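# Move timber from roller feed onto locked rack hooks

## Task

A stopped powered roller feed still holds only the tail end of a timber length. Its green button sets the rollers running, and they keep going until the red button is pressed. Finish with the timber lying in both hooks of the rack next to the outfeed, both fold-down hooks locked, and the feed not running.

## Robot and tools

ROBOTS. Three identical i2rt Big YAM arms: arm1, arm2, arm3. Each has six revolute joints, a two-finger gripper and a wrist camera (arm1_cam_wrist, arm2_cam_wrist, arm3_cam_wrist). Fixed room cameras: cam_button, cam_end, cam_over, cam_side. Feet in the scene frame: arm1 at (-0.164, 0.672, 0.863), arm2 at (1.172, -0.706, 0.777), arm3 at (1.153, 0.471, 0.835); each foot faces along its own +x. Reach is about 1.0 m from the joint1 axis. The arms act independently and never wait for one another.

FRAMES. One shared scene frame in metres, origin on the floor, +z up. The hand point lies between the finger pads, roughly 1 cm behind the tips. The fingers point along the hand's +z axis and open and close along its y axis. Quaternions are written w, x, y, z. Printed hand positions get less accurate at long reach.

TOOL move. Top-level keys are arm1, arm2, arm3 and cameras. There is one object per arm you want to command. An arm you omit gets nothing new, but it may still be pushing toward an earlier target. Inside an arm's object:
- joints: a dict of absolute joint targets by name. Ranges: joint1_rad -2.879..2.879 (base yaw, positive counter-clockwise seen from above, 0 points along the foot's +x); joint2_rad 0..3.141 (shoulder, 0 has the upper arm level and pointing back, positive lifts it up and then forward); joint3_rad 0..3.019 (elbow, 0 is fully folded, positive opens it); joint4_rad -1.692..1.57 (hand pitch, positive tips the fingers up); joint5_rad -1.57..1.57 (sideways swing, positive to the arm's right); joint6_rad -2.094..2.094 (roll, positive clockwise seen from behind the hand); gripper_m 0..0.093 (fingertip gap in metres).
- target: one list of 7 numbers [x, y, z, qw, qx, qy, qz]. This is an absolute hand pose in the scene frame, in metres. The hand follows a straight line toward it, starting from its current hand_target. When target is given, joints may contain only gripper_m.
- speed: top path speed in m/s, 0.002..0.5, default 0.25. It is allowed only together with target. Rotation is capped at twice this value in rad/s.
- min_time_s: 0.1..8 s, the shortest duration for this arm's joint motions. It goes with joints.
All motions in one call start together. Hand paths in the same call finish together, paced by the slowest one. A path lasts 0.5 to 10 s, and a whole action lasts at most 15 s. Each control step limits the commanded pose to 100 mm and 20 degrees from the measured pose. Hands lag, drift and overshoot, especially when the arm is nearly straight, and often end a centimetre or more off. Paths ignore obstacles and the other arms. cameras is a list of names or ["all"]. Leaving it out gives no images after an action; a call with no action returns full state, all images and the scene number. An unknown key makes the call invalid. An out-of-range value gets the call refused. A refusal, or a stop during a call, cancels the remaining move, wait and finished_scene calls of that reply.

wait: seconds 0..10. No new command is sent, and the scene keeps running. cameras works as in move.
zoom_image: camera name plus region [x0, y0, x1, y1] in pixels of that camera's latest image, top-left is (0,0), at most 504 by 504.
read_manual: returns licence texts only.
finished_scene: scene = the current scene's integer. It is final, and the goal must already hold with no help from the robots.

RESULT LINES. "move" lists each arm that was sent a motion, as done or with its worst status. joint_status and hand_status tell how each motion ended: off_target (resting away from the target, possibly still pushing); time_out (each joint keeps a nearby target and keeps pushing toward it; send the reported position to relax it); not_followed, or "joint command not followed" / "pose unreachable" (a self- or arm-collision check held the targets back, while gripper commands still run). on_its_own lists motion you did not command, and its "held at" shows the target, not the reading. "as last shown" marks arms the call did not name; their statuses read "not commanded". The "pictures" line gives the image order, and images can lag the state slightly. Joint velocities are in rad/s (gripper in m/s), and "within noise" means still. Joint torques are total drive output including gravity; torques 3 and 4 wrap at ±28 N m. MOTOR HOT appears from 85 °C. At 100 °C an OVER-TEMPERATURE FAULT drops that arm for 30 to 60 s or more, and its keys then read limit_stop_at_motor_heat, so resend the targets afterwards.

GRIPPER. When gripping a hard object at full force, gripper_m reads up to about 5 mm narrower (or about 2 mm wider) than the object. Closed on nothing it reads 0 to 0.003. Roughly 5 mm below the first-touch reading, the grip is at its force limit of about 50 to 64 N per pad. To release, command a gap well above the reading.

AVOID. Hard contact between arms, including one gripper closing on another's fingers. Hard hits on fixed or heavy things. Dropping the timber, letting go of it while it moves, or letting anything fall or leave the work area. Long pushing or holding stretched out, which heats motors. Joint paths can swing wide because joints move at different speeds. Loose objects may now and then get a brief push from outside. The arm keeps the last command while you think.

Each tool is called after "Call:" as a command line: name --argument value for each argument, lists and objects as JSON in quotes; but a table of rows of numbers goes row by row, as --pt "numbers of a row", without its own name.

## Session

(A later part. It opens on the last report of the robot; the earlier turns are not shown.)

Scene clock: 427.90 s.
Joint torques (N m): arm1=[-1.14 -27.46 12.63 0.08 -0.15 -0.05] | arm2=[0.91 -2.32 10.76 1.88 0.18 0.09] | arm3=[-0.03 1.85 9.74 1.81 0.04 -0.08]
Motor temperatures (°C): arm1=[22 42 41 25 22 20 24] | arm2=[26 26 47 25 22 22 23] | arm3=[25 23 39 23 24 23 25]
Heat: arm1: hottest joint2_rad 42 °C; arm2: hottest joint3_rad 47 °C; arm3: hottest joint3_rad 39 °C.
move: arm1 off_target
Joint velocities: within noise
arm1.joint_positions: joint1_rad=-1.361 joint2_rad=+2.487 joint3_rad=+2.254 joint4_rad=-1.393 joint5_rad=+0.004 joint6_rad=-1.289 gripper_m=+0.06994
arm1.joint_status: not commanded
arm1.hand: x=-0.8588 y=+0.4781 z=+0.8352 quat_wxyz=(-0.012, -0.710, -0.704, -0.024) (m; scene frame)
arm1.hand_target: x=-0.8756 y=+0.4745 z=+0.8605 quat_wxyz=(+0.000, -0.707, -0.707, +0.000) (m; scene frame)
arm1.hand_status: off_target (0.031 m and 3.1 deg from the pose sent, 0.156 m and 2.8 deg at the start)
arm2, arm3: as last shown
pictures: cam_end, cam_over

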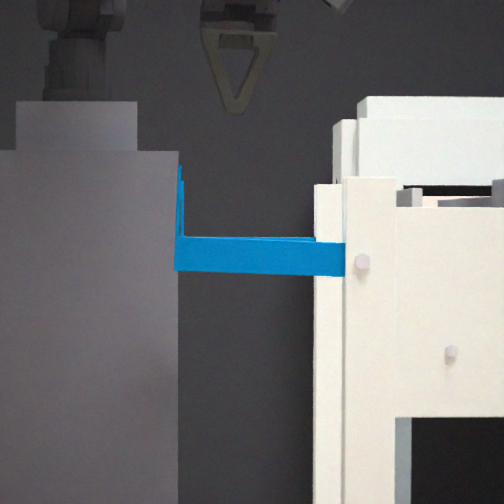

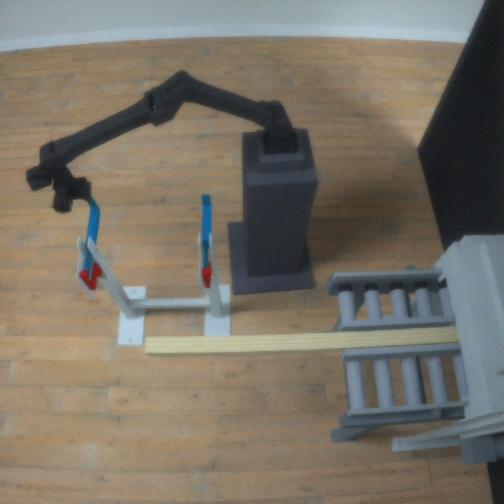

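Call:
move --arm1 '{"joints": {"joint1_rad": 0.048, "joint2_rad": 1.567, "joint3_rad": 1.117, "joint4_rad": -1.174, "joint5_rad": 0.343, "joint6_rad": -1.447, "gripper_m": 0.0}, "min_time_s": 3}' --cameras '["arm1_cam_wrist"]'

Call:
zoom_image --camera "arm1_cam_wrist" --region '[190, 80, 400, 360]'

Scene clock: 437.87 s.
Joint torques (N m): arm1=[-0.44 -14.39 6.53 0.69 0.32 -0.05] | arm2=[0.91 -2.32 10.76 1.87 0.18 0.09] | arm3=[-0.03 1.85 9.77 1.8 0.04 -0.08]
Motor temperatures (°C): arm1=[22 43 40 25 22 20 23] | arm2=[26 26 47 25 21 22 23] | arm3=[25 23 39 23 24 23 25]
Heat: arm1: hottest joint2_rad 43 °C; arm2: hottest joint3_rad 47 °C; arm3: hottest joint3_rad 39 °C.
move: arm1 done
Joint velocities: within noise
arm1.joint_positions: joint1_rad=+0.040 joint2_rad=+1.577 joint3_rad=+1.127 joint4_rad=-1.182 joint5_rad=+0.340 joint6_rad=-1.437 gripper_m=+0.00067
arm1.joint_status: all done
arm1.hand: x=-0.1784 y=+0.2467 z=+0.9688 quat_wxyz=(+0.172, -0.010, -0.985, -0.009) (m; scene frame)
arm1.hand_target: x=-0.1756 y=+0.2484 z=+0.9696 quat_wxyz=(+0.173, -0.002, -0.985, -0.006) (m; scene frame)
arm1.hand_status: not commanded
arm2, arm3: as last shown
pictures: arm1_cam_wrist
camera_calibration:
arm1_cam_wrist: T_world_to_cam=[[-0.0214614, -0.999725, 0.00943532, 0.233114], [-0.581228, 0.020155, 0.813491, -0.889157], [-0.813458, 0.0119746, -0.581501, 0.536762], [0, 0, 0, 1]] pos_world=[-0.0751664, 0.244544, 1.03325]

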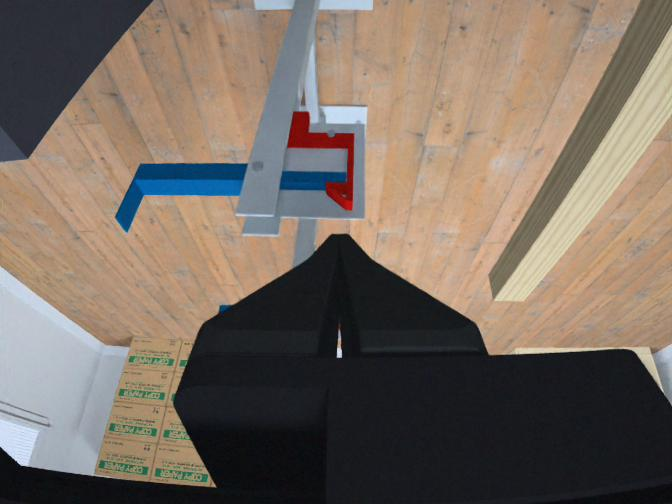

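Scaled by 1.800 from the camera's 672x504 image, which has a finer 960x720 frame.

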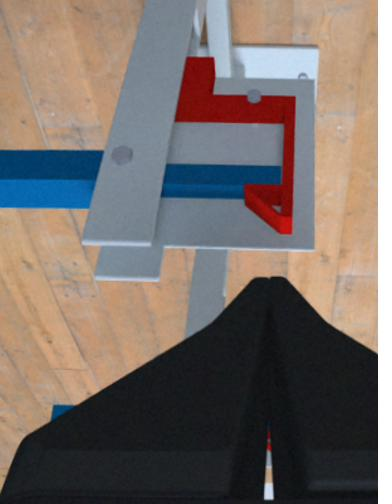

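Call:
move --arm1 '{"joints": {"gripper_m": 0.09}}' --cameras '["arm1_cam_wrist"]'

Call:
zoom_image --camera "arm1_cam_wrist" --region '[190, 230, 400, 360]'

Scene clock: 441.30 s.
Joint torques (N m): arm1=[-0.56 -14.33 6.54 0.69 0.32 -0.04] | arm2=[0.91 -2.32 10.76 1.88 0.18 0.09] | arm3=[-0.03 1.79 9.78 1.78 0.04 -0.08]
Motor temperatures (°C): arm1=[22 42 40 25 22 20 23] | arm2=[26 26 47 25 21 22 23] | arm3=[25 23 39 23 24 23 25]
Heat: arm1: hottest joint2_rad 42 °C; arm2: hottest joint3_rad 47 °C; arm3: hottest joint3_rad 39 °C.
move: arm1 done
Joint velocities: within noise
arm1.joint_positions: joint1_rad=+0.040 joint2_rad=+1.577 joint3_rad=+1.127 joint4_rad=-1.181 joint5_rad=+0.341 joint6_rad=-1.437 gripper_m=+0.08985
arm1.joint_status: all done
arm1.hand: x=-0.1785 y=+0.2466 z=+0.9688 quat_wxyz=(+0.172, -0.010, -0.985, -0.009) (m; scene frame)
arm1.hand_target: x=-0.1756 y=+0.2483 z=+0.9696 quat_wxyz=(+0.173, -0.002, -0.985, -0.005) (m; scene frame)
arm1.hand_status: not commanded
arm2, arm3: as last shown
pictures: arm1_cam_wrist
camera_calibration:
arm1_cam_wrist: T_world_to_cam=[[-0.0211277, -0.99973, 0.00966799, 0.232798], [-0.581008, 0.0201471, 0.813648, -0.8893], [-0.813623, 0.0115733, -0.581277, 0.536617], [0, 0, 0, 1]] pos_world=[-0.0751679, 0.244442, 1.03325]

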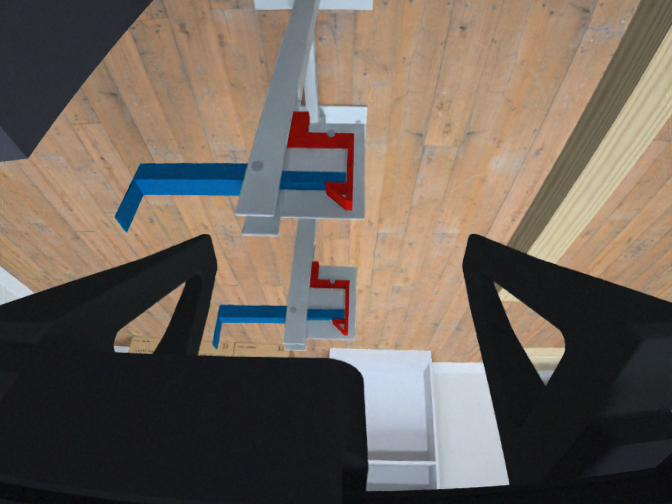

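Scaled by 2.400 from the camera's 672x504 image, which has a finer 960x720 frame.

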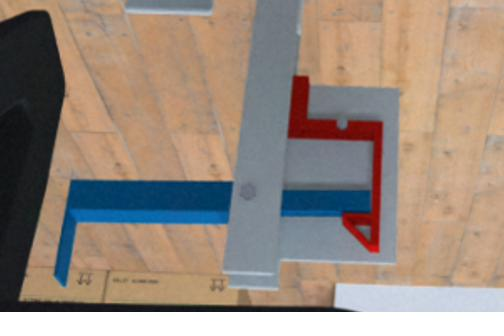

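Call:
move --arm1 '{"joints": {"joint1_rad": 0.0, "joint5_rad": 0.0, "joint6_rad": 1.5, "gripper_m": 0.09}, "min_time_s": 2.5}' --arm2 '{"target": [0.929, -0.374, 0.90, 0.0, -0.7071, 0.7071, 0.0], "speed": 0.2, "joints": {"gripper_m": 0.0}}'

Call:
move --arm1 '{"target": [-0.2, -0.03, 0.90, 0.0, -1.0, 0.0, 0.0], "speed": 0.2}' --cameras '["arm1_cam_wrist", "arm2_cam_wrist", "cam_button", "cam_side", "cam_over"]'

Scene clock: 487.83 s.
Joint torques (N m): arm1=[-2.08 -14.39 6.53 0.68 0.03 0.21] | arm2=[1.38 -8.82 12.42 0.59 0.07 0.23] | arm3=[-0.03 1.79 9.78 1.8 0.03 -0.08]
Motor temperatures (°C): arm1=[22 36 34 25 22 20 22] | arm2=[26 26 47 25 21 22 23] | arm3=[25 23 39 23 24 23 25]
Heat: arm1: hottest joint2_rad 36 °C; arm2: hottest joint3_rad 47 °C; arm3: hottest joint3_rad 39 °C.
move: arm1 done; arm2 off_target
Joint velocities: within noise
arm1.joint_positions: joint1_rad=+0.015 joint2_rad=+1.577 joint3_rad=+1.127 joint4_rad=-1.181 joint5_rad=+0.002 joint6_rad=+1.490 gripper_m=+0.08994
arm1.joint_status: all done
arm1.hand: x=-0.1313 y=+0.2523 z=+0.9588 quat_wxyz=(+0.030, -0.996, -0.080, +0.002) (m; scene frame)
arm1.hand_target: x=-0.1375 y=+0.2536 z=+0.9594 quat_wxyz=(+0.026, -0.997, -0.067, +0.000) (m; scene frame)
arm1.hand_status: not commanded
arm2.joint_positions: joint1_rad=+0.410 joint2_rad=+1.497 joint3_rad=+1.052 joint4_rad=-1.192 joint5_rad=+0.003 joint6_rad=+0.626 gripper_m=+0.00023
arm2.joint_status: all done
arm2.hand: x=+0.9424 y=-0.3925 z=+0.8848 quat_wxyz=(+0.003, +0.710, -0.704, +0.025) (m; scene frame)
arm2.hand_target: x=+0.9296 y=-0.3749 z=+0.9005 quat_wxyz=(+0.000, +0.707, -0.707, +0.000) (m; scene frame)
arm2.hand_status: off_target (0.027 m and 3.0 deg from the pose sent, 0.237 m and 49.1 deg at the start)
arm3: as last shown
pictures: none

Scene clock: 490.37 s.
Joint torques (N m): arm1=[-1.9 -23.65 12.71 0.12 0.04 0.18] | arm2=[1.32 -8.82 12.42 0.58 0.07 0.23] | arm3=[-0.03 1.85 9.78 1.8 0.04 -0.08]
Motor temperatures (°C): arm1=[22 36 34 25 22 20 22] | arm2=[26 26 46 25 21 22 23] | arm3=[25 23 39 23 24 23 25]
Heat: arm1: hottest joint2_rad 36 °C; arm2: hottest joint3_rad 46 °C; arm3: hottest joint3_rad 39 °C.
move: arm1 off_target
Joint velocities: within noise
arm1.joint_positions: joint1_rad=-0.102 joint2_rad=+2.297 joint3_rad=+2.050 joint4_rad=-1.355 joint5_rad=+0.002 joint6_rad=+1.509 gripper_m=+0.08994
arm1.joint_status: not commanded
arm1.hand: x=-0.1909 y=-0.0141 z=+0.8912 quat_wxyz=(+0.015, -1.000, -0.011, +0.000) (m; scene frame)
arm1.hand_target: x=-0.2001 y=-0.0291 z=+0.9004 quat_wxyz=(-0.001, -1.000, +0.000, +0.000) (m; scene frame)
arm1.hand_status: off_target (0.020 m and 2.2 deg from the pose sent, 0.296 m and 9.8 deg at the start)
arm2, arm3: as last shown
pictures: arm1_cam_wrist, arm2_cam_wrist, cam_button, cam_over, cam_side
camera_calibration:
arm1_cam_wrist: T_world_to_cam=[[-0.015527, 0.998413, 0.0541245, -0.0376882], [0.823771, -0.0179068, 0.566641, -0.340281], [0.566711, 0.0533844, -0.822186, 0.963136], [0, 0, 0, 1]] pos_world=[-0.266091, -0.0198813, 0.986734]
arm2_cam_wrist: T_world_to_cam=[[0.999477, 0.00176775, 0.0322884, -0.968581], [-0.018489, -0.78795, 0.615461, -0.833028], [0.0265297, -0.615736, -0.787506, 0.557486], [0, 0, 0, 1]] pos_world=[0.937883, -0.311408, 0.982994]

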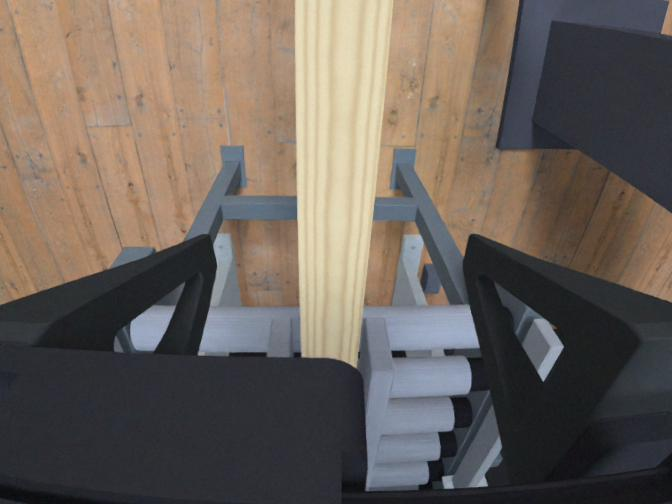

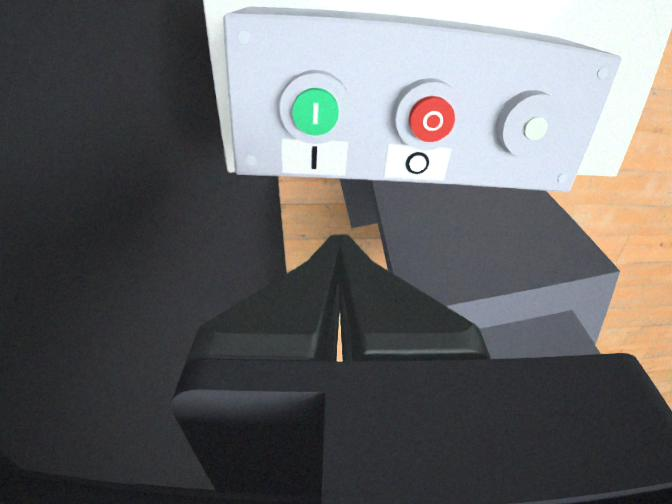

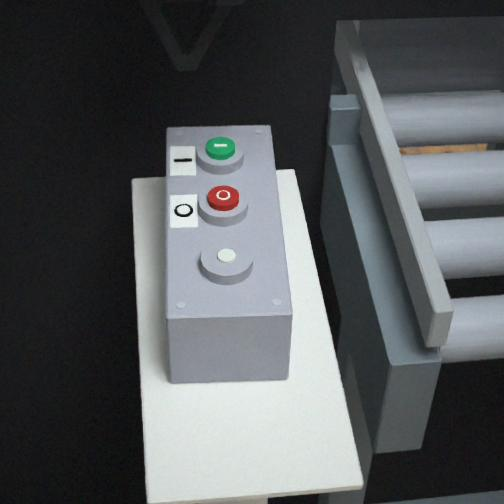

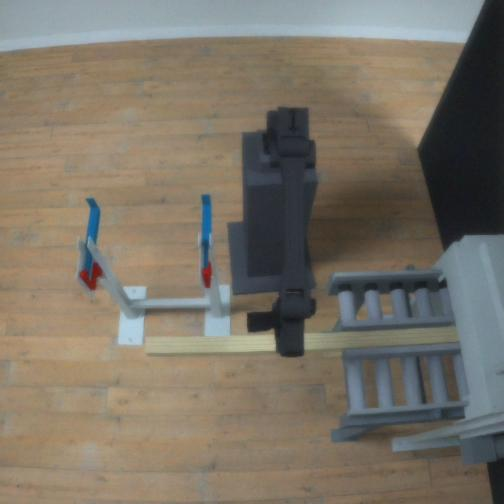

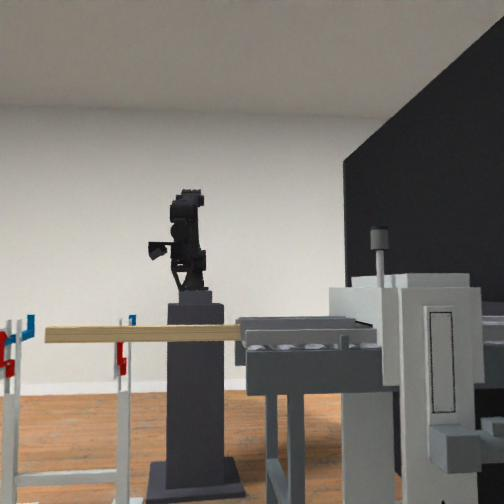

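Call:
move --arm1 '{"target": [-0.19, -0.025, 0.77, 0.0, -1.0, 0.0, 0.0], "speed": 0.15}' --arm2 '{"target": [0.920, -0.350, 0.88, 0.0, -0.7071, 0.7071, 0.0], "speed": 0.15}' --cameras '["arm1_cam_wrist", "arm2_cam_wrist", "cam_button", "cam_side"]'

Scene clock: 510.57 s.
Joint torques (N m): arm1=[-0.97 -25.35 7.39 0.8 0.04 0.18] | arm2=[0.97 -9.11 12.38 0.72 0.1 0.1] | arm3=[-0.03 1.85 9.78 1.78 0.04 -0.08]
Motor temperatures (°C): arm1=[22 35 35 25 22 20 22] | arm2=[26 26 46 24 21 22 23] | arm3=[25 23 40 23 24 23 25]
Heat: arm1: hottest joint2_rad 35 °C; arm2: hottest joint3_rad 46 °C; arm3: hottest joint3_rad 40 °C.
move: arm1 done; arm2 off_target
Joint velocities: within noise
arm1.joint_positions: joint1_rad=-0.102 joint2_rad=+2.434 joint3_rad=+1.982 joint4_rad=-1.121 joint5_rad=+0.002 joint6_rad=+1.524 gripper_m=+0.08994
arm1.joint_status: not commanded
arm1.hand: x=-0.1914 y=-0.0244 z=+0.7743 quat_wxyz=(+0.001, -1.000, -0.004, +0.001) (m; scene frame)
arm1.hand_target: x=-0.1900 y=-0.0250 z=+0.7700 quat_wxyz=(+0.000, -1.000, +0.000, +0.000) (m; scene frame)
arm1.hand_status: done (0.005 m and 0.5 deg from the pose sent, 0.121 m and 2.2 deg at the start)
arm2.joint_positions: joint1_rad=+0.399 joint2_rad=+1.571 joint3_rad=+1.089 joint4_rad=-1.151 joint5_rad=+0.003 joint6_rad=+0.623 gripper_m=+0.00023
arm2.joint_status: not commanded
arm2.hand: x=+0.9322 y=-0.3713 z=+0.8684 quat_wxyz=(+0.003, +0.707, -0.707, +0.023) (m; scene frame)
arm2.hand_target: x=+0.9207 y=-0.3509 z=+0.8805 quat_wxyz=(+0.000, +0.707, -0.707, +0.000) (m; scene frame)
arm2.hand_status: off_target (0.027 m and 2.7 deg from the pose sent, 0.048 m and 3.0 deg at the start)
arm3: as last shown
pictures: arm1_cam_wrist, arm2_cam_wrist, cam_button, cam_side
camera_calibration:
arm1_cam_wrist: T_world_to_cam=[[-0.00136316, 0.999682, 0.0251744, 0.00404506], [0.824291, -0.0131296, 0.566014, -0.273214], [0.566165, 0.0215226, -0.824011, 0.868347], [0, 0, 0, 1]] pos_world=[-0.266415, -0.0263201, 0.870069]
arm2_cam_wrist: T_world_to_cam=[[0.99954, -0.00675227, 0.0295786, -0.958727], [-0.0234756, -0.789713, 0.613027, -0.800273], [0.0192193, -0.613439, -0.789508, 0.567382], [0, 0, 0, 1]] pos_world=[0.928594, -0.290406, 0.966899]

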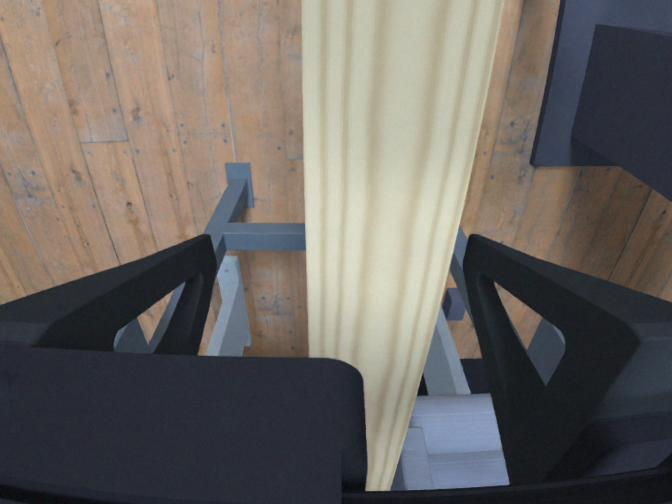

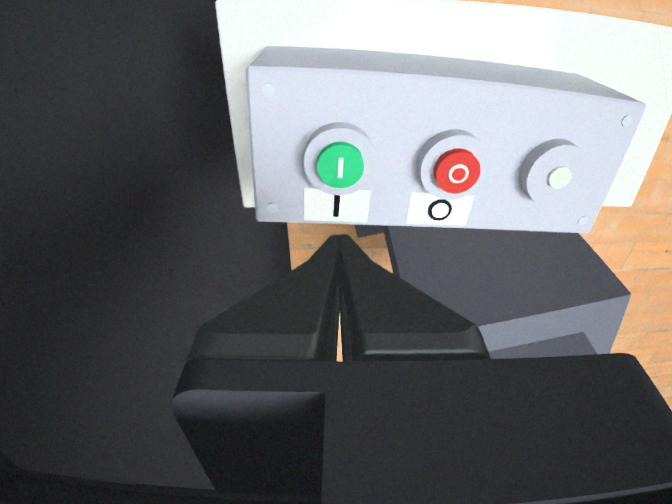

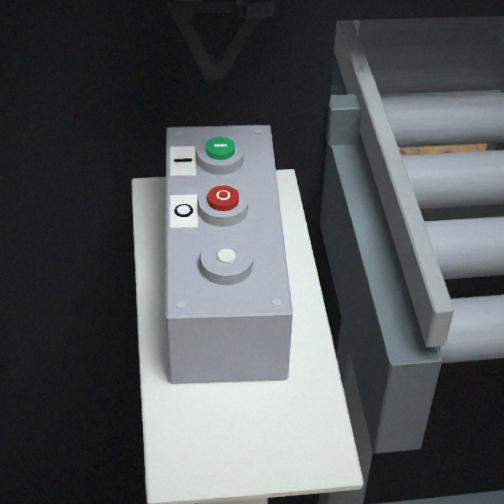

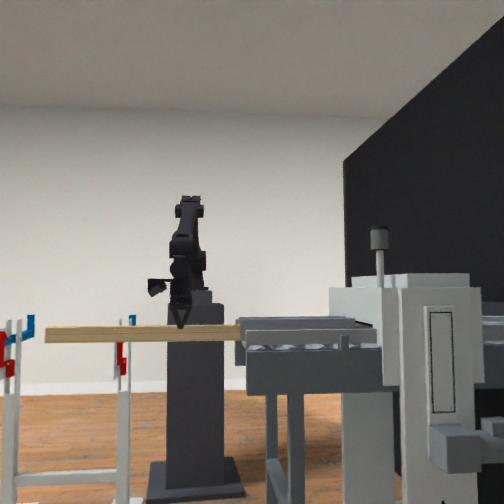

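Call:
move --arm1 '{"target": [-0.19, -0.008, 0.775, 0.0, -1.0, 0.0, 0.0], "speed": 0.08}' --arm2 '{"target": [0.923, -0.3485, 0.85, 0.0, -0.7071, 0.7071, 0.0], "speed": 0.1}' --cameras '["arm1_cam_wrist", "arm2_cam_wrist", "cam_button"]'

Scene clock: 526.17 s.
Joint torques (N m): arm1=[-1.08 -26.17 6.37 0.76 0.04 0.16] | arm2=[0.91 -9.64 8.98 0.8 0.09 0.1] | arm3=[-0.03 1.85 9.76 1.8 0.04 -0.08]
Motor temperatures (°C): arm1=[22 38 34 25 22 20 22] | arm2=[26 26 50 24 21 22 23] | arm3=[25 23 40 23 24 23 25]
Heat: arm1: hottest joint2_rad 38 °C; arm2: hottest joint3_rad 50 °C; arm3: hottest joint3_rad 40 °C.
move: arm1 done; arm2 done
Joint velocities: arm1=[0.015 -0.005 0.007 0.007 0.154 -0.007 0] | arm2=[within noise] | arm3=[within noise]
arm1.joint_positions: joint1_rad=-0.102 joint2_rad=+2.402 joint3_rad=+1.903 joint4_rad=-1.086 joint5_rad=+0.002 joint6_rad=+1.524 gripper_m=+0.08994
arm1.joint_status: not commanded
arm1.hand: x=-0.1907 y=-0.0070 z=+0.7689 quat_wxyz=(+0.006, -1.000, -0.004, +0.001) (m; scene frame)
arm1.hand_target: x=-0.1900 y=-0.0080 z=+0.7751 quat_wxyz=(+0.000, -1.000, +0.000, +0.000) (m; scene frame)
arm1.hand_status: done (0.006 m and 0.9 deg from the pose sent, 0.016 m and 0.5 deg at the start)
arm2.joint_positions: joint1_rad=+0.391 joint2_rad=+1.611 joint3_rad=+1.089 joint4_rad=-1.071 joint5_rad=+0.003 joint6_rad=+0.617 gripper_m=+0.00023
arm2.joint_status: not commanded
arm2.hand: x=+0.9243 y=-0.3548 z=+0.8519 quat_wxyz=(+0.000, +0.707, -0.707, +0.003) (m; scene frame)
arm2.hand_target: x=+0.9231 y=-0.3486 z=+0.8500 quat_wxyz=(+0.000, +0.707, -0.707, +0.000) (m; scene frame)
arm2.hand_status: done (0.007 m and 0.4 deg from the pose sent, 0.031 m and 2.7 deg at the start)
arm3.joint_positions: joint1_rad=+0.213 joint2_rad=+0.607 joint3_rad=+1.315 joint4_rad=-1.205 joint5_rad=+0.009 joint6_rad=+0.553 gripper_m=+0.09396
arm3.joint_status: not commanded
arm3.hand: x=+1.1820 y=+0.2153 z=+1.3675 quat_wxyz=(-0.460, -0.724, -0.462, +0.225) (m; scene frame)
arm3.hand_target: x=+1.1817 y=+0.2178 z=+1.3773 quat_wxyz=(-0.468, -0.720, -0.459, +0.229) (m; scene frame)
arm3.hand_status: not commanded
pictures: arm1_cam_wrist, arm2_cam_wrist, cam_button
camera_calibration:
arm1_cam_wrist: T_world_to_cam=[[-0.00101326, 0.999343, 0.0362224, -0.0216233], [0.824076, -0.0196848, 0.566137, -0.270659], [0.566478, 0.0304237, -0.823515, 0.862937], [0, 0, 0, 1]] pos_world=[-0.265814, -0.00997243, 0.864655]
arm2_cam_wrist: T_world_to_cam=[[0.999947, -0.00855209, 0.00564598, -0.930943], [-0.0102377, -0.809332, 0.587262, -0.774499], [-0.000452841, -0.587289, -0.809377, 0.608935], [0, 0, 0, 1]] pos_world=[0.923241, -0.277168, 0.952948]

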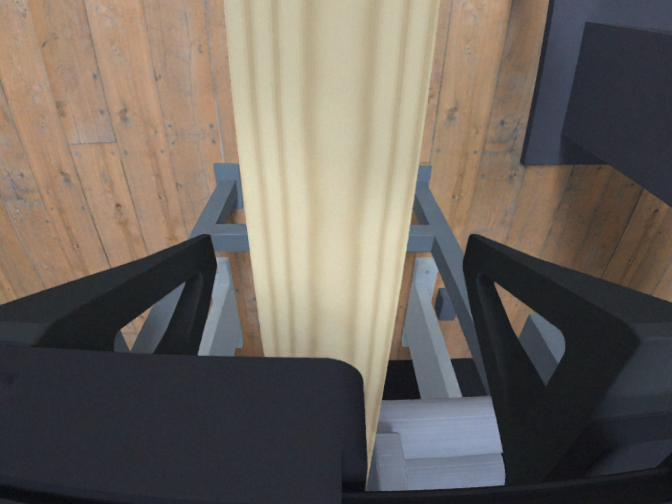

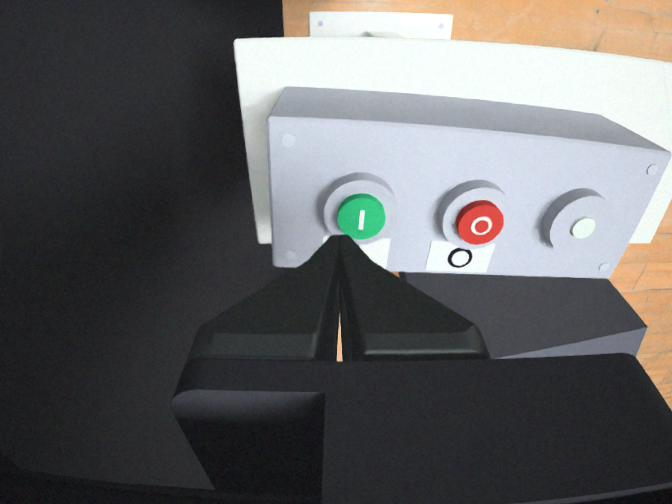

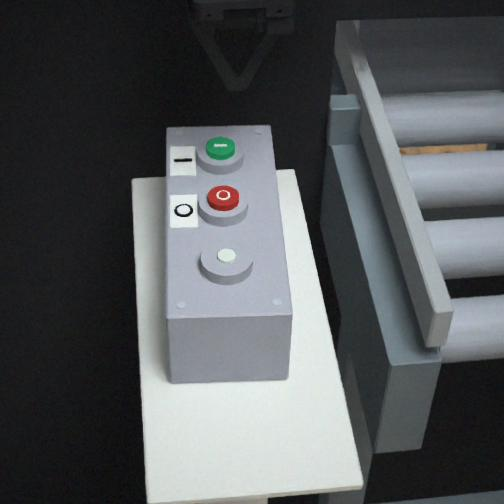

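Call:
move --arm1 '{"target": [-0.19, -0.010, 0.735, 0.0, -1.0, 0.0, 0.0], "speed": 0.08}' --arm2 '{"target": [0.934, -0.371, 0.835, 0.0, -0.7071, 0.7071, 0.0], "speed": 0.06}' --cameras '["arm1_cam_wrist", "arm2_cam_wrist", "cam_button", "cam_side"]'

Scene clock: 533.97 s.
Joint torques (N m): arm1=[-0.97 -24.29 6.78 0.84 0.05 0.16] | arm2=[1.73 -11.75 8.24 0.73 0.08 0.18] | arm3=[0.03 1.79 9.77 1.8 0.04 -0.08]
Motor temperatures (°C): arm1=[22 40 33 25 22 20 22] | arm2=[26 27 49 24 21 22 23] | arm3=[25 23 40 23 24 23 25]
Heat: arm1: hottest joint2_rad 40 °C; arm2: hottest joint3_rad 49 °C; arm3: hottest joint3_rad 40 °C.
move: arm1 done; arm2 off_target
Joint velocities: within noise
arm1.joint_positions: joint1_rad=-0.102 joint2_rad=+2.441 joint3_rad=+1.903 joint4_rad=-1.029 joint5_rad=+0.002 joint6_rad=+1.524 gripper_m=+0.08994
arm1.joint_status: not commanded
arm1.hand: x=-0.1909 y=-0.0120 z=+0.7434 quat_wxyz=(-0.003, -1.000, -0.004, +0.001) (m; scene frame)
arm1.hand_target: x=-0.1900 y=-0.0100 z=+0.7351 quat_wxyz=(+0.000, -1.000, +0.000, +0.000) (m; scene frame)
arm1.hand_status: done (0.009 m and 0.6 deg from the pose sent, 0.034 m and 0.9 deg at the start)
arm2.joint_positions: joint1_rad=+0.391 joint2_rad=+1.611 joint3_rad=+1.001 joint4_rad=-1.016 joint5_rad=+0.003 joint6_rad=+0.617 gripper_m=+0.00023
arm2.joint_status: not commanded
arm2.hand: x=+0.9392 y=-0.3758 z=+0.8235 quat_wxyz=(+0.002, +0.707, -0.707, +0.020) (m; scene frame)
arm2.hand_target: x=+0.9341 y=-0.3710 z=+0.8351 quat_wxyz=(+0.000, +0.707, -0.707, +0.000) (m; scene frame)
arm2.hand_status: off_target (0.014 m and 2.3 deg from the pose sent, 0.025 m and 0.4 deg at the start)
arm3: as last shown
pictures: arm1_cam_wrist, arm2_cam_wrist, cam_button, cam_side
camera_calibration:
arm1_cam_wrist: T_world_to_cam=[[-0.00100615, 0.999838, 0.0179443, -0.00217828], [0.824412, -0.00932694, 0.565913, -0.255857], [0.565989, 0.0153629, -0.824269, 0.842499], [0, 0, 0, 1]] pos_world=[-0.265916, -0.0131517, 0.839278]
arm2_cam_wrist: T_world_to_cam=[[0.999654, -0.00809994, 0.0250314, -0.961363], [-0.0216671, -0.79315, 0.60864, -0.775518], [0.0149237, -0.608972, -0.793051, 0.537585], [0, 0, 0, 1]] pos_world=[0.936204, -0.295515, 0.922408]

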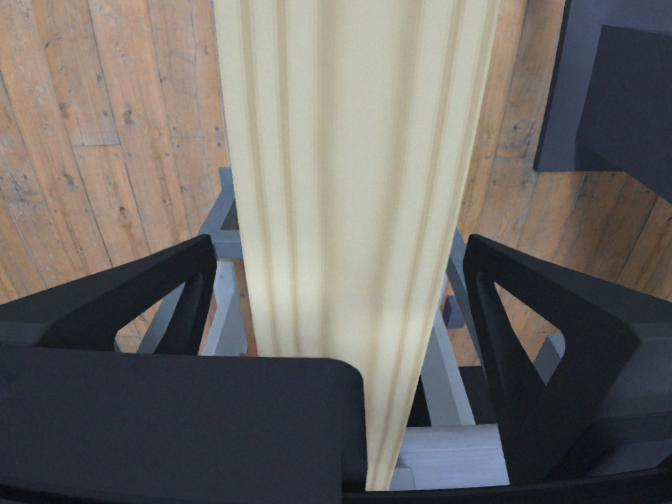

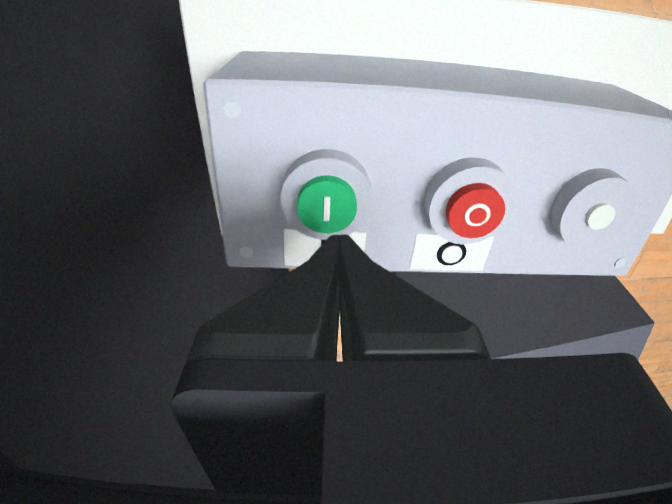

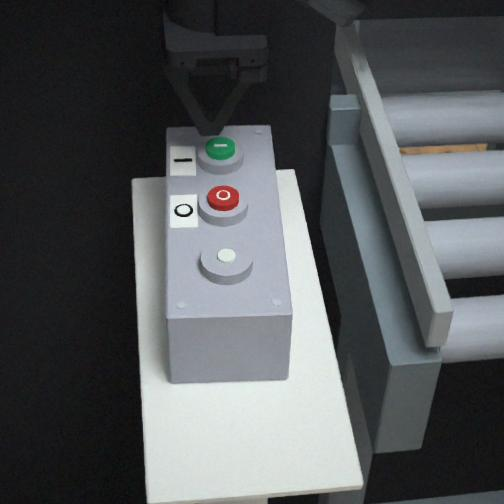

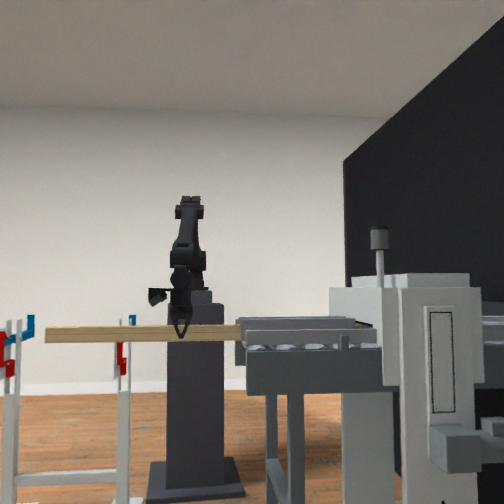

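Call:
move --arm1 '{"target": [-0.19, -0.004, 0.730, 0.0, -1.0, 0.0, 0.0], "speed": 0.05, "joints": {"gripper_m": 0.060}}' --arm2 '{"target": [0.928, -0.363, 0.838, 0.0, -0.7071, 0.7071, 0.0], "speed": 0.06}' --cameras '["arm1_cam_wrist", "arm2_cam_wrist"]'

Scene clock: 542.77 s.
Joint torques (N m): arm1=[-1.03 -24.7 6.13 0.83 0.05 0.16] | arm2=[1.79 -10.58 10.67 0.23 0.08 0.18] | arm3=[-0.03 1.79 9.78 1.83 0.04 -0.08]
Motor temperatures (°C): arm1=[22 40 33 25 22 20 22] | arm2=[26 28 46 24 21 22 23] | arm3=[25 23 40 23 24 23 25]
Heat: arm1: hottest joint2_rad 40 °C; arm2: hottest joint3_rad 46 °C; arm3: hottest joint3_rad 40 °C.
move: arm1 done; arm2 off_target
Joint velocities: within noise
arm1.joint_positions: joint1_rad=-0.102 joint2_rad=+2.441 joint3_rad=+1.880 joint4_rad=-1.006 joint5_rad=+0.002 joint6_rad=+1.524 gripper_m=+0.06009
arm1.joint_status: all done
arm1.hand: x=-0.1908 y=-0.0074 z=+0.7359 quat_wxyz=(-0.003, -1.000, -0.004, +0.001) (m; scene frame)
arm1.hand_target: x=-0.1900 y=-0.0040 z=+0.7301 quat_wxyz=(+0.000, -1.000, +0.000, +0.000) (m; scene frame)
arm1.hand_status: done (0.007 m and 0.6 deg from the pose sent, 0.015 m and 0.6 deg at the start)
arm2.joint_positions: joint1_rad=+0.391 joint2_rad=+1.611 joint3_rad=+1.001 joint4_rad=-1.016 joint5_rad=+0.003 joint6_rad=+0.617 gripper_m=+0.00023
arm2.joint_status: not commanded
arm2.hand: x=+0.9392 y=-0.3758 z=+0.8235 quat_wxyz=(+0.002, +0.707, -0.707, +0.020) (m; scene frame)
arm2.hand_target: x=+0.9283 y=-0.3634 z=+0.8383 quat_wxyz=(+0.000, +0.707, -0.707, +0.000) (m; scene frame)
arm2.hand_status: off_target (0.022 m and 2.3 deg from the pose sent, 0.022 m and 2.3 deg at the start)
arm3: as last shown
pictures: arm1_cam_wrist, arm2_cam_wrist
camera_calibration:
arm1_cam_wrist: T_world_to_cam=[[-0.00100615, 0.999838, 0.0179443, -0.00654287], [0.824412, -0.00932694, 0.565913, -0.251653], [0.565989, 0.0153629, -0.824269, 0.836191], [0, 0, 0, 1]] pos_world=[-0.265816, -0.00865166, 0.831778]
arm2_cam_wrist: T_world_to_cam=[[0.999654, -0.00809994, 0.0250314, -0.961363], [-0.0216671, -0.79315, 0.60864, -0.775518], [0.0149237, -0.608972, -0.793051, 0.537585], [0, 0, 0, 1]] pos_world=[0.936204, -0.295515, 0.922408]

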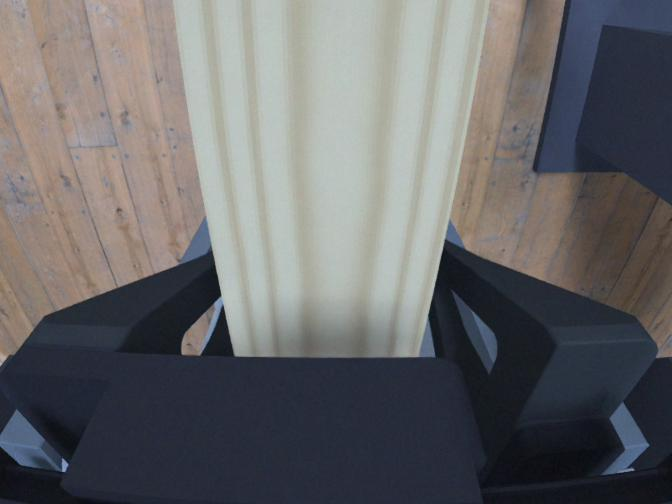

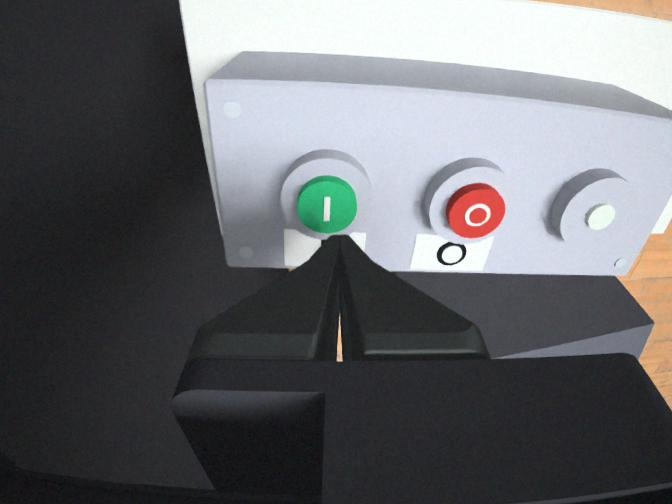

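Call:
move --arm1 '{"joints": {"gripper_m": 0.053}}' --arm2 '{"target": [0.930, -0.365, 0.885, 0.0, -0.7071, 0.7071, 0.0], "speed": 0.15}'

Call:
move --arm2 '{"target": [0.930, -0.365, 0.838, 0.0, -0.7071, 0.7071, 0.0], "speed": 0.1}' --cameras '["arm1_cam_wrist", "arm2_cam_wrist"]'

Scene clock: 549.93 s.
Joint torques (N m): arm1=[-0.97 -24.76 6.13 0.51 0.05 0.16] | arm2=[1.61 -10.75 11.86 0.16 0.08 0.17] | arm3=[-0.03 1.79 9.77 1.81 0.04 -0.08]
Motor temperatures (°C): arm1=[22 40 33 25 22 20 22] | arm2=[26 28 46 24 21 22 23] | arm3=[25 23 40 23 24 23 25]
Heat: arm1: hottest joint2_rad 40 °C; arm2: hottest joint3_rad 46 °C; arm3: hottest joint3_rad 40 °C.
move: arm1 done; arm2 off_target
Joint velocities: within noise
arm1.joint_positions: joint1_rad=-0.102 joint2_rad=+2.441 joint3_rad=+1.880 joint4_rad=-0.999 joint5_rad=+0.001 joint6_rad=+1.524 gripper_m=+0.05310
arm1.joint_status: all done
arm1.hand: x=-0.1908 y=-0.0092 z=+0.7359 quat_wxyz=(-0.006, -1.000, -0.004, +0.001) (m; scene frame)
arm1.hand_target: x=-0.1900 y=-0.0040 z=+0.7301 quat_wxyz=(+0.000, -1.000, +0.000, +0.000) (m; scene frame)
arm1.hand_status: not commanded
arm2.joint_positions: joint1_rad=+0.391 joint2_rad=+1.551 joint3_rad=+1.051 joint4_rad=-1.141 joint5_rad=+0.003 joint6_rad=+0.617 gripper_m=+0.00023
arm2.joint_status: not commanded
arm2.hand: x=+0.9422 y=-0.3799 z=+0.8635 quat_wxyz=(+0.004, +0.707, -0.707, +0.027) (m; scene frame)
arm2.hand_target: x=+0.9306 y=-0.3657 z=+0.8853 quat_wxyz=(+0.000, +0.707, -0.707, +0.000) (m; scene frame)
arm2.hand_status: off_target (0.029 m and 3.2 deg from the pose sent, 0.063 m and 2.3 deg at the start)
arm3: as last shown
pictures: none

Scene clock: 551.17 s.
Joint torques (N m): arm1=[-0.97 -24.7 6.13 0.51 0.05 0.16] | arm2=[1.67 -9.05 8.75 0.8 0.09 0.17] | arm3=[-0.03 1.85 9.76 1.8 0.04 -0.08]
Motor temperatures (°C): arm1=[22 40 33 25 22 20 22] | arm2=[26 28 46 24 21 22 23] | arm3=[25 23 40 23 24 23 25]
Heat: arm1: hottest joint2_rad 40 °C; arm2: hottest joint3_rad 46 °C; arm3: hottest joint3_rad 40 °C.
move: arm2 done
Joint velocities: within noise
arm1, arm3: as last shown
arm2.joint_positions: joint1_rad=+0.391 joint2_rad=+1.590 joint3_rad=+1.022 joint4_rad=-1.029 joint5_rad=+0.003 joint6_rad=+0.617 gripper_m=+0.00023
arm2.joint_status: not commanded
arm2.hand: x=+0.9345 y=-0.3692 z=+0.8383 quat_wxyz=(+0.000, +0.707, -0.707, +0.005) (m; scene frame)
arm2.hand_target: x=+0.9301 y=-0.3650 z=+0.8380 quat_wxyz=(+0.000, +0.707, -0.707, +0.000) (m; scene frame)
arm2.hand_status: done (0.006 m and 0.6 deg from the pose sent, 0.032 m and 3.2 deg at the start)
pictures: arm1_cam_wrist, arm2_cam_wrist
camera_calibration:
arm1_cam_wrist: T_world_to_cam=[[-0.00101417, 0.999942, 0.0107023, 0.000510718], [0.824394, -0.00522167, 0.565993, -0.2517], [0.566016, 0.00939694, -0.824341, 0.836224], [0, 0, 0, 1]] pos_world=[-0.265816, -0.00968292, 0.831788]
arm2_cam_wrist: T_world_to_cam=[[0.999932, -0.00852748, 0.00789247, -0.943069], [-0.0115413, -0.80752, 0.589728, -0.778268], [0.00134443, -0.589779, -0.807564, 0.585383], [0, 0, 0, 1]] pos_world=[0.933237, -0.291262, 0.939143]

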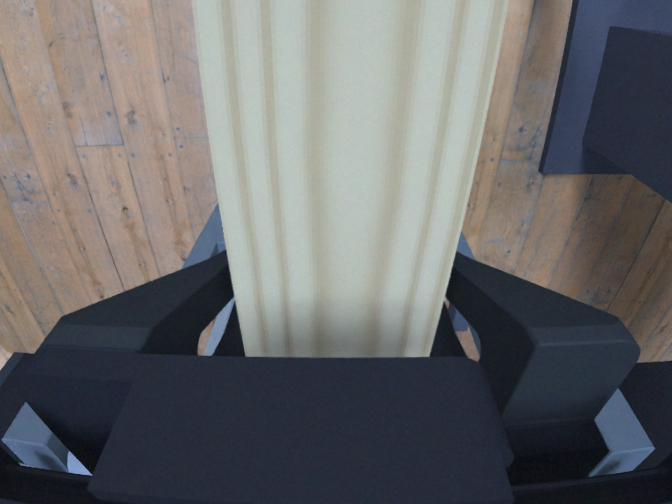

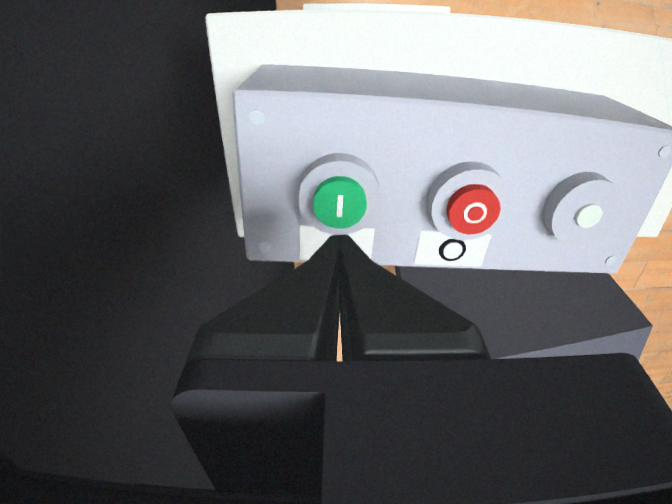

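Call:
move --arm1 '{"joints": {"gripper_m": 0.050}}'

Call:
move --arm1 '{"joints": {"gripper_m": 0.047}}'

Call:
move --arm1 '{"joints": {"gripper_m": 0.044}}' --cameras '["arm1_cam_wrist", "cam_side"]'

Scene clock: 553.97 s.
Joint torques (N m): arm1=[-1.08 -24.76 6.13 0.44 0.07 0.09] | arm2=[1.61 -9.47 8.76 0.8 0.09 0.17] | arm3=[0.03 1.9 9.78 1.8 0.04 -0.08]
Motor temperatures (°C): arm1=[22 41 33 25 22 20 22] | arm2=[26 28 46 24 21 22 23] | arm3=[25 23 40 23 24 23 25]
Heat: arm1: hottest joint2_rad 41 °C; arm2: hottest joint3_rad 46 °C; arm3: hottest joint3_rad 40 °C.
move: arm1 done
Joint velocities: within noise
arm1.joint_positions: joint1_rad=-0.102 joint2_rad=+2.441 joint3_rad=+1.880 joint4_rad=-0.997 joint5_rad=+0.001 joint6_rad=+1.531 gripper_m=+0.05031
arm1.joint_status: all done
arm1.hand: x=-0.1908 y=-0.0096 z=+0.7359 quat_wxyz=(-0.007, -1.000, -0.001, +0.001) (m; scene frame)
arm1.hand_target: x=-0.1900 y=-0.0040 z=+0.7301 quat_wxyz=(+0.000, -1.000, +0.000, +0.000) (m; scene frame)
arm1.hand_status: not commanded
arm2, arm3: as last shown
pictures: none

Scene clock: 554.30 s.
Joint torques (N m): arm1=[-1.03 -24.7 6.15 0.47 0.06 0.08] | arm2=[1.67 -9.41 8.77 0.8 0.09 0.17] | arm3=[-0.03 1.79 9.76 1.8 0.04 -0.08]
Motor temperatures (°C): arm1=[22 41 33 25 22 20 22] | arm2=[26 28 46 24 21 22 23] | arm3=[25 23 40 23 24 23 25]
Heat: arm1: hottest joint2_rad 41 °C; arm2: hottest joint3_rad 46 °C; arm3: hottest joint3_rad 40 °C.
move: arm1 off_target
Joint velocities: within noise
arm1.joint_positions: joint1_rad=-0.102 joint2_rad=+2.441 joint3_rad=+1.880 joint4_rad=-0.997 joint5_rad=+0.001 joint6_rad=+1.531 gripper_m=+0.05025
arm1.joint_status: gripper_m off_target (ended at +0.05025, target +0.04700)
arm1.hand: x=-0.1908 y=-0.0096 z=+0.7359 quat_wxyz=(-0.007, -1.000, -0.001, +0.001) (m; scene frame)
arm1.hand_target: x=-0.1900 y=-0.0040 z=+0.7301 quat_wxyz=(+0.000, -1.000, +0.000, +0.000) (m; scene frame)
arm1.hand_status: not commanded
arm2, arm3: as last shown
pictures: none

Scene clock: 554.63 s.
Joint torques (N m): arm1=[-1.03 -24.76 6.13 0.44 0.06 0.08] | arm2=[1.67 -9.41 8.76 0.8 0.09 0.17] | arm3=[-0.03 1.79 9.77 1.8 0.04 -0.08]
Motor temperatures (°C): arm1=[22 41 33 25 22 20 22] | arm2=[26 28 46 24 21 22 23] | arm3=[25 23 40 23 24 23 25]
Heat: arm1: hottest joint2_rad 41 °C; arm2: hottest joint3_rad 46 °C; arm3: hottest joint3_rad 40 °C.
move: arm1 off_target
Joint velocities: within noise
arm1.joint_positions: joint1_rad=-0.102 joint2_rad=+2.441 joint3_rad=+1.880 joint4_rad=-0.997 joint5_rad=+0.001 joint6_rad=+1.531 gripper_m=+0.05025
arm1.joint_status: gripper_m off_target (ended at +0.05025, target +0.04400)
arm1.hand: x=-0.1908 y=-0.0096 z=+0.7359 quat_wxyz=(-0.007, -1.000, -0.001, +0.001) (m; scene frame)
arm1.hand_target: x=-0.1900 y=-0.0040 z=+0.7301 quat_wxyz=(+0.000, -1.000, +0.000, +0.000) (m; scene frame)
arm1.hand_status: not commanded
arm2, arm3: as last shown
pictures: arm1_cam_wrist, cam_side
camera_calibration:
arm1_cam_wrist: T_world_to_cam=[[0.00624511, 0.999939, 0.00911335, 0.0034753], [0.824304, -0.0103071, 0.566054, -0.251813], [0.566113, 0.0039771, -0.824318, 0.836185], [0, 0, 0, 1]] pos_world=[-0.265826, -0.00939615, 0.83179]

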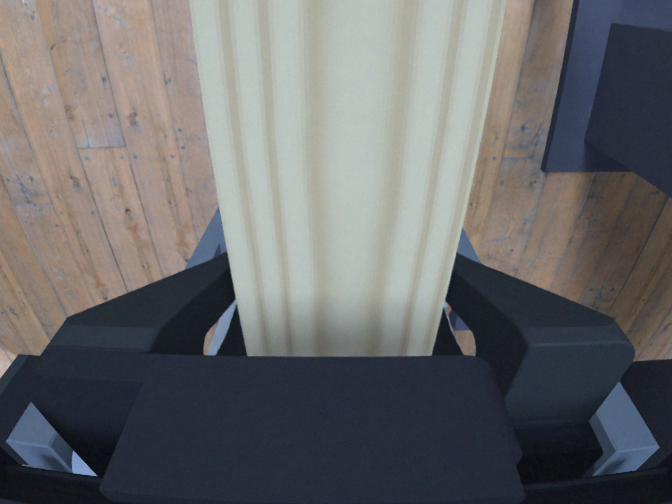

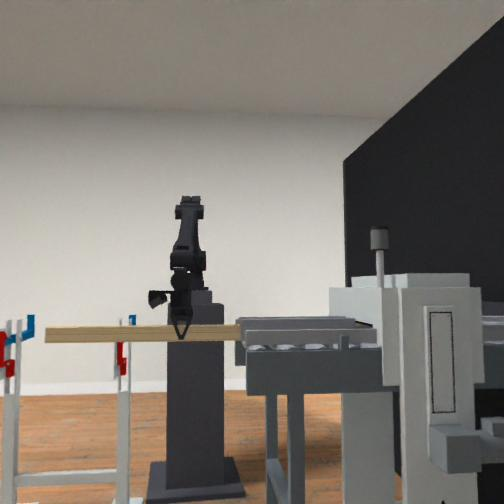

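Call:
move --arm3 '{"target": [1.02, 0.06, 0.95, 0.0, -0.5736, 0.0, 0.8192], "speed": 0.25}' --cameras '["arm3_cam_wrist", "cam_button"]'

Scene clock: 576.33 s.
Joint torques (N m): arm1=[-1.03 -24.7 6.15 0.44 0.06 0.08] | arm2=[1.67 -9.41 8.76 0.8 0.09 0.17] | arm3=[0.44 -4.31 9.33 0.68 0.11 0.07]
Motor temperatures (°C): arm1=[22 41 32 25 22 20 23] | arm2=[26 28 45 24 21 22 23] | arm3=[25 23 40 23 24 23 25]
Heat: arm1: hottest joint2_rad 41 °C; arm2: hottest joint3_rad 45 °C; arm3: hottest joint3_rad 40 °C.
move: arm3 not_followed
Joint velocities: within noise
arm1, arm2: as last shown
arm3.joint_positions: joint1_rad=+0.366 joint2_rad=+1.006 joint3_rad=+0.498 joint4_rad=+0.145 joint5_rad=+1.349 joint6_rad=+0.385 gripper_m=+0.09396
arm3.joint_status: not commanded
arm3.on_its_own: joint1_rad is held at +0.373, not at its first target +0.213; joint2_rad is held at +1.003, not at its first target +0.606; joint3_rad is held at +0.503, not at its first target +1.333; joint4_rad is held at +0.133, not at its first target -1.202; joint5_rad is held at +1.346, not at its first target +0.009; joint6_rad is held at +0.393, not at its first target +0.553
arm3.hand: x=+1.0746 y=+0.1215 z=+1.0961 quat_wxyz=(-0.173, -0.715, -0.165, +0.657) (m; scene frame)
arm3.hand_target: x=+1.0771 y=+0.1202 z=+1.0975 quat_wxyz=(-0.177, -0.716, -0.166, +0.655) (m; scene frame)
arm3.hand_status: not_followed (0.168 m and 37.0 deg from the pose sent, 0.474 m and 106.3 deg at the start; pose on its path clipped on 32 of 127 steps)
pictures: arm3_cam_wrist, cam_button
pose unreachable (arm3 arm): on one or more control steps of this call this arm could not follow its commanded pose, so it was not sent that pose on those steps. On the call's last step it was still not sent that pose. It may still have moved: this result reports where it is.
cause: moving toward the commanded pose would bring two parts of the arm too close to each other (its wrist (the part past joint 4) and its wrist camera, under 1 mm apart when it was first held).
camera_calibration:
arm3_cam_wrist: T_world_to_cam=[[-0.475046, 0.879685, -0.0220214, 0.428667], [0.58868, 0.299098, -0.750997, 0.155782], [-0.654054, -0.369722, -0.659938, 1.59806], [0, 0, 0, 1]] pos_world=[1.15715, 0.16715, 1.18105]

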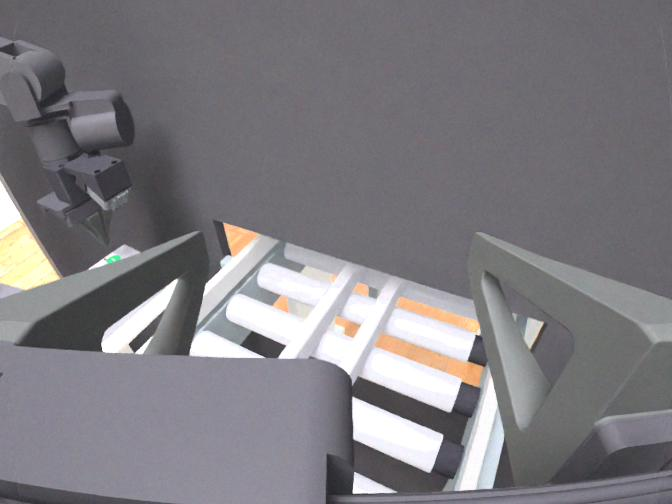

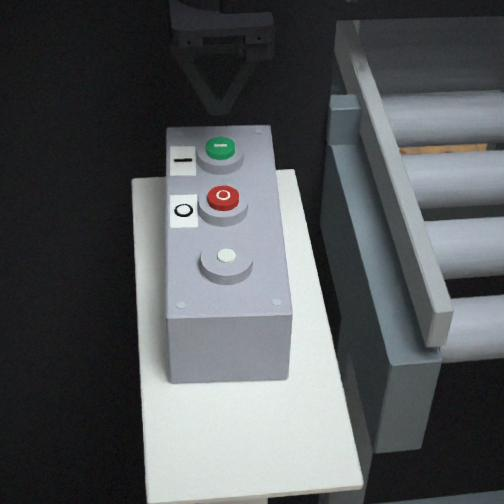

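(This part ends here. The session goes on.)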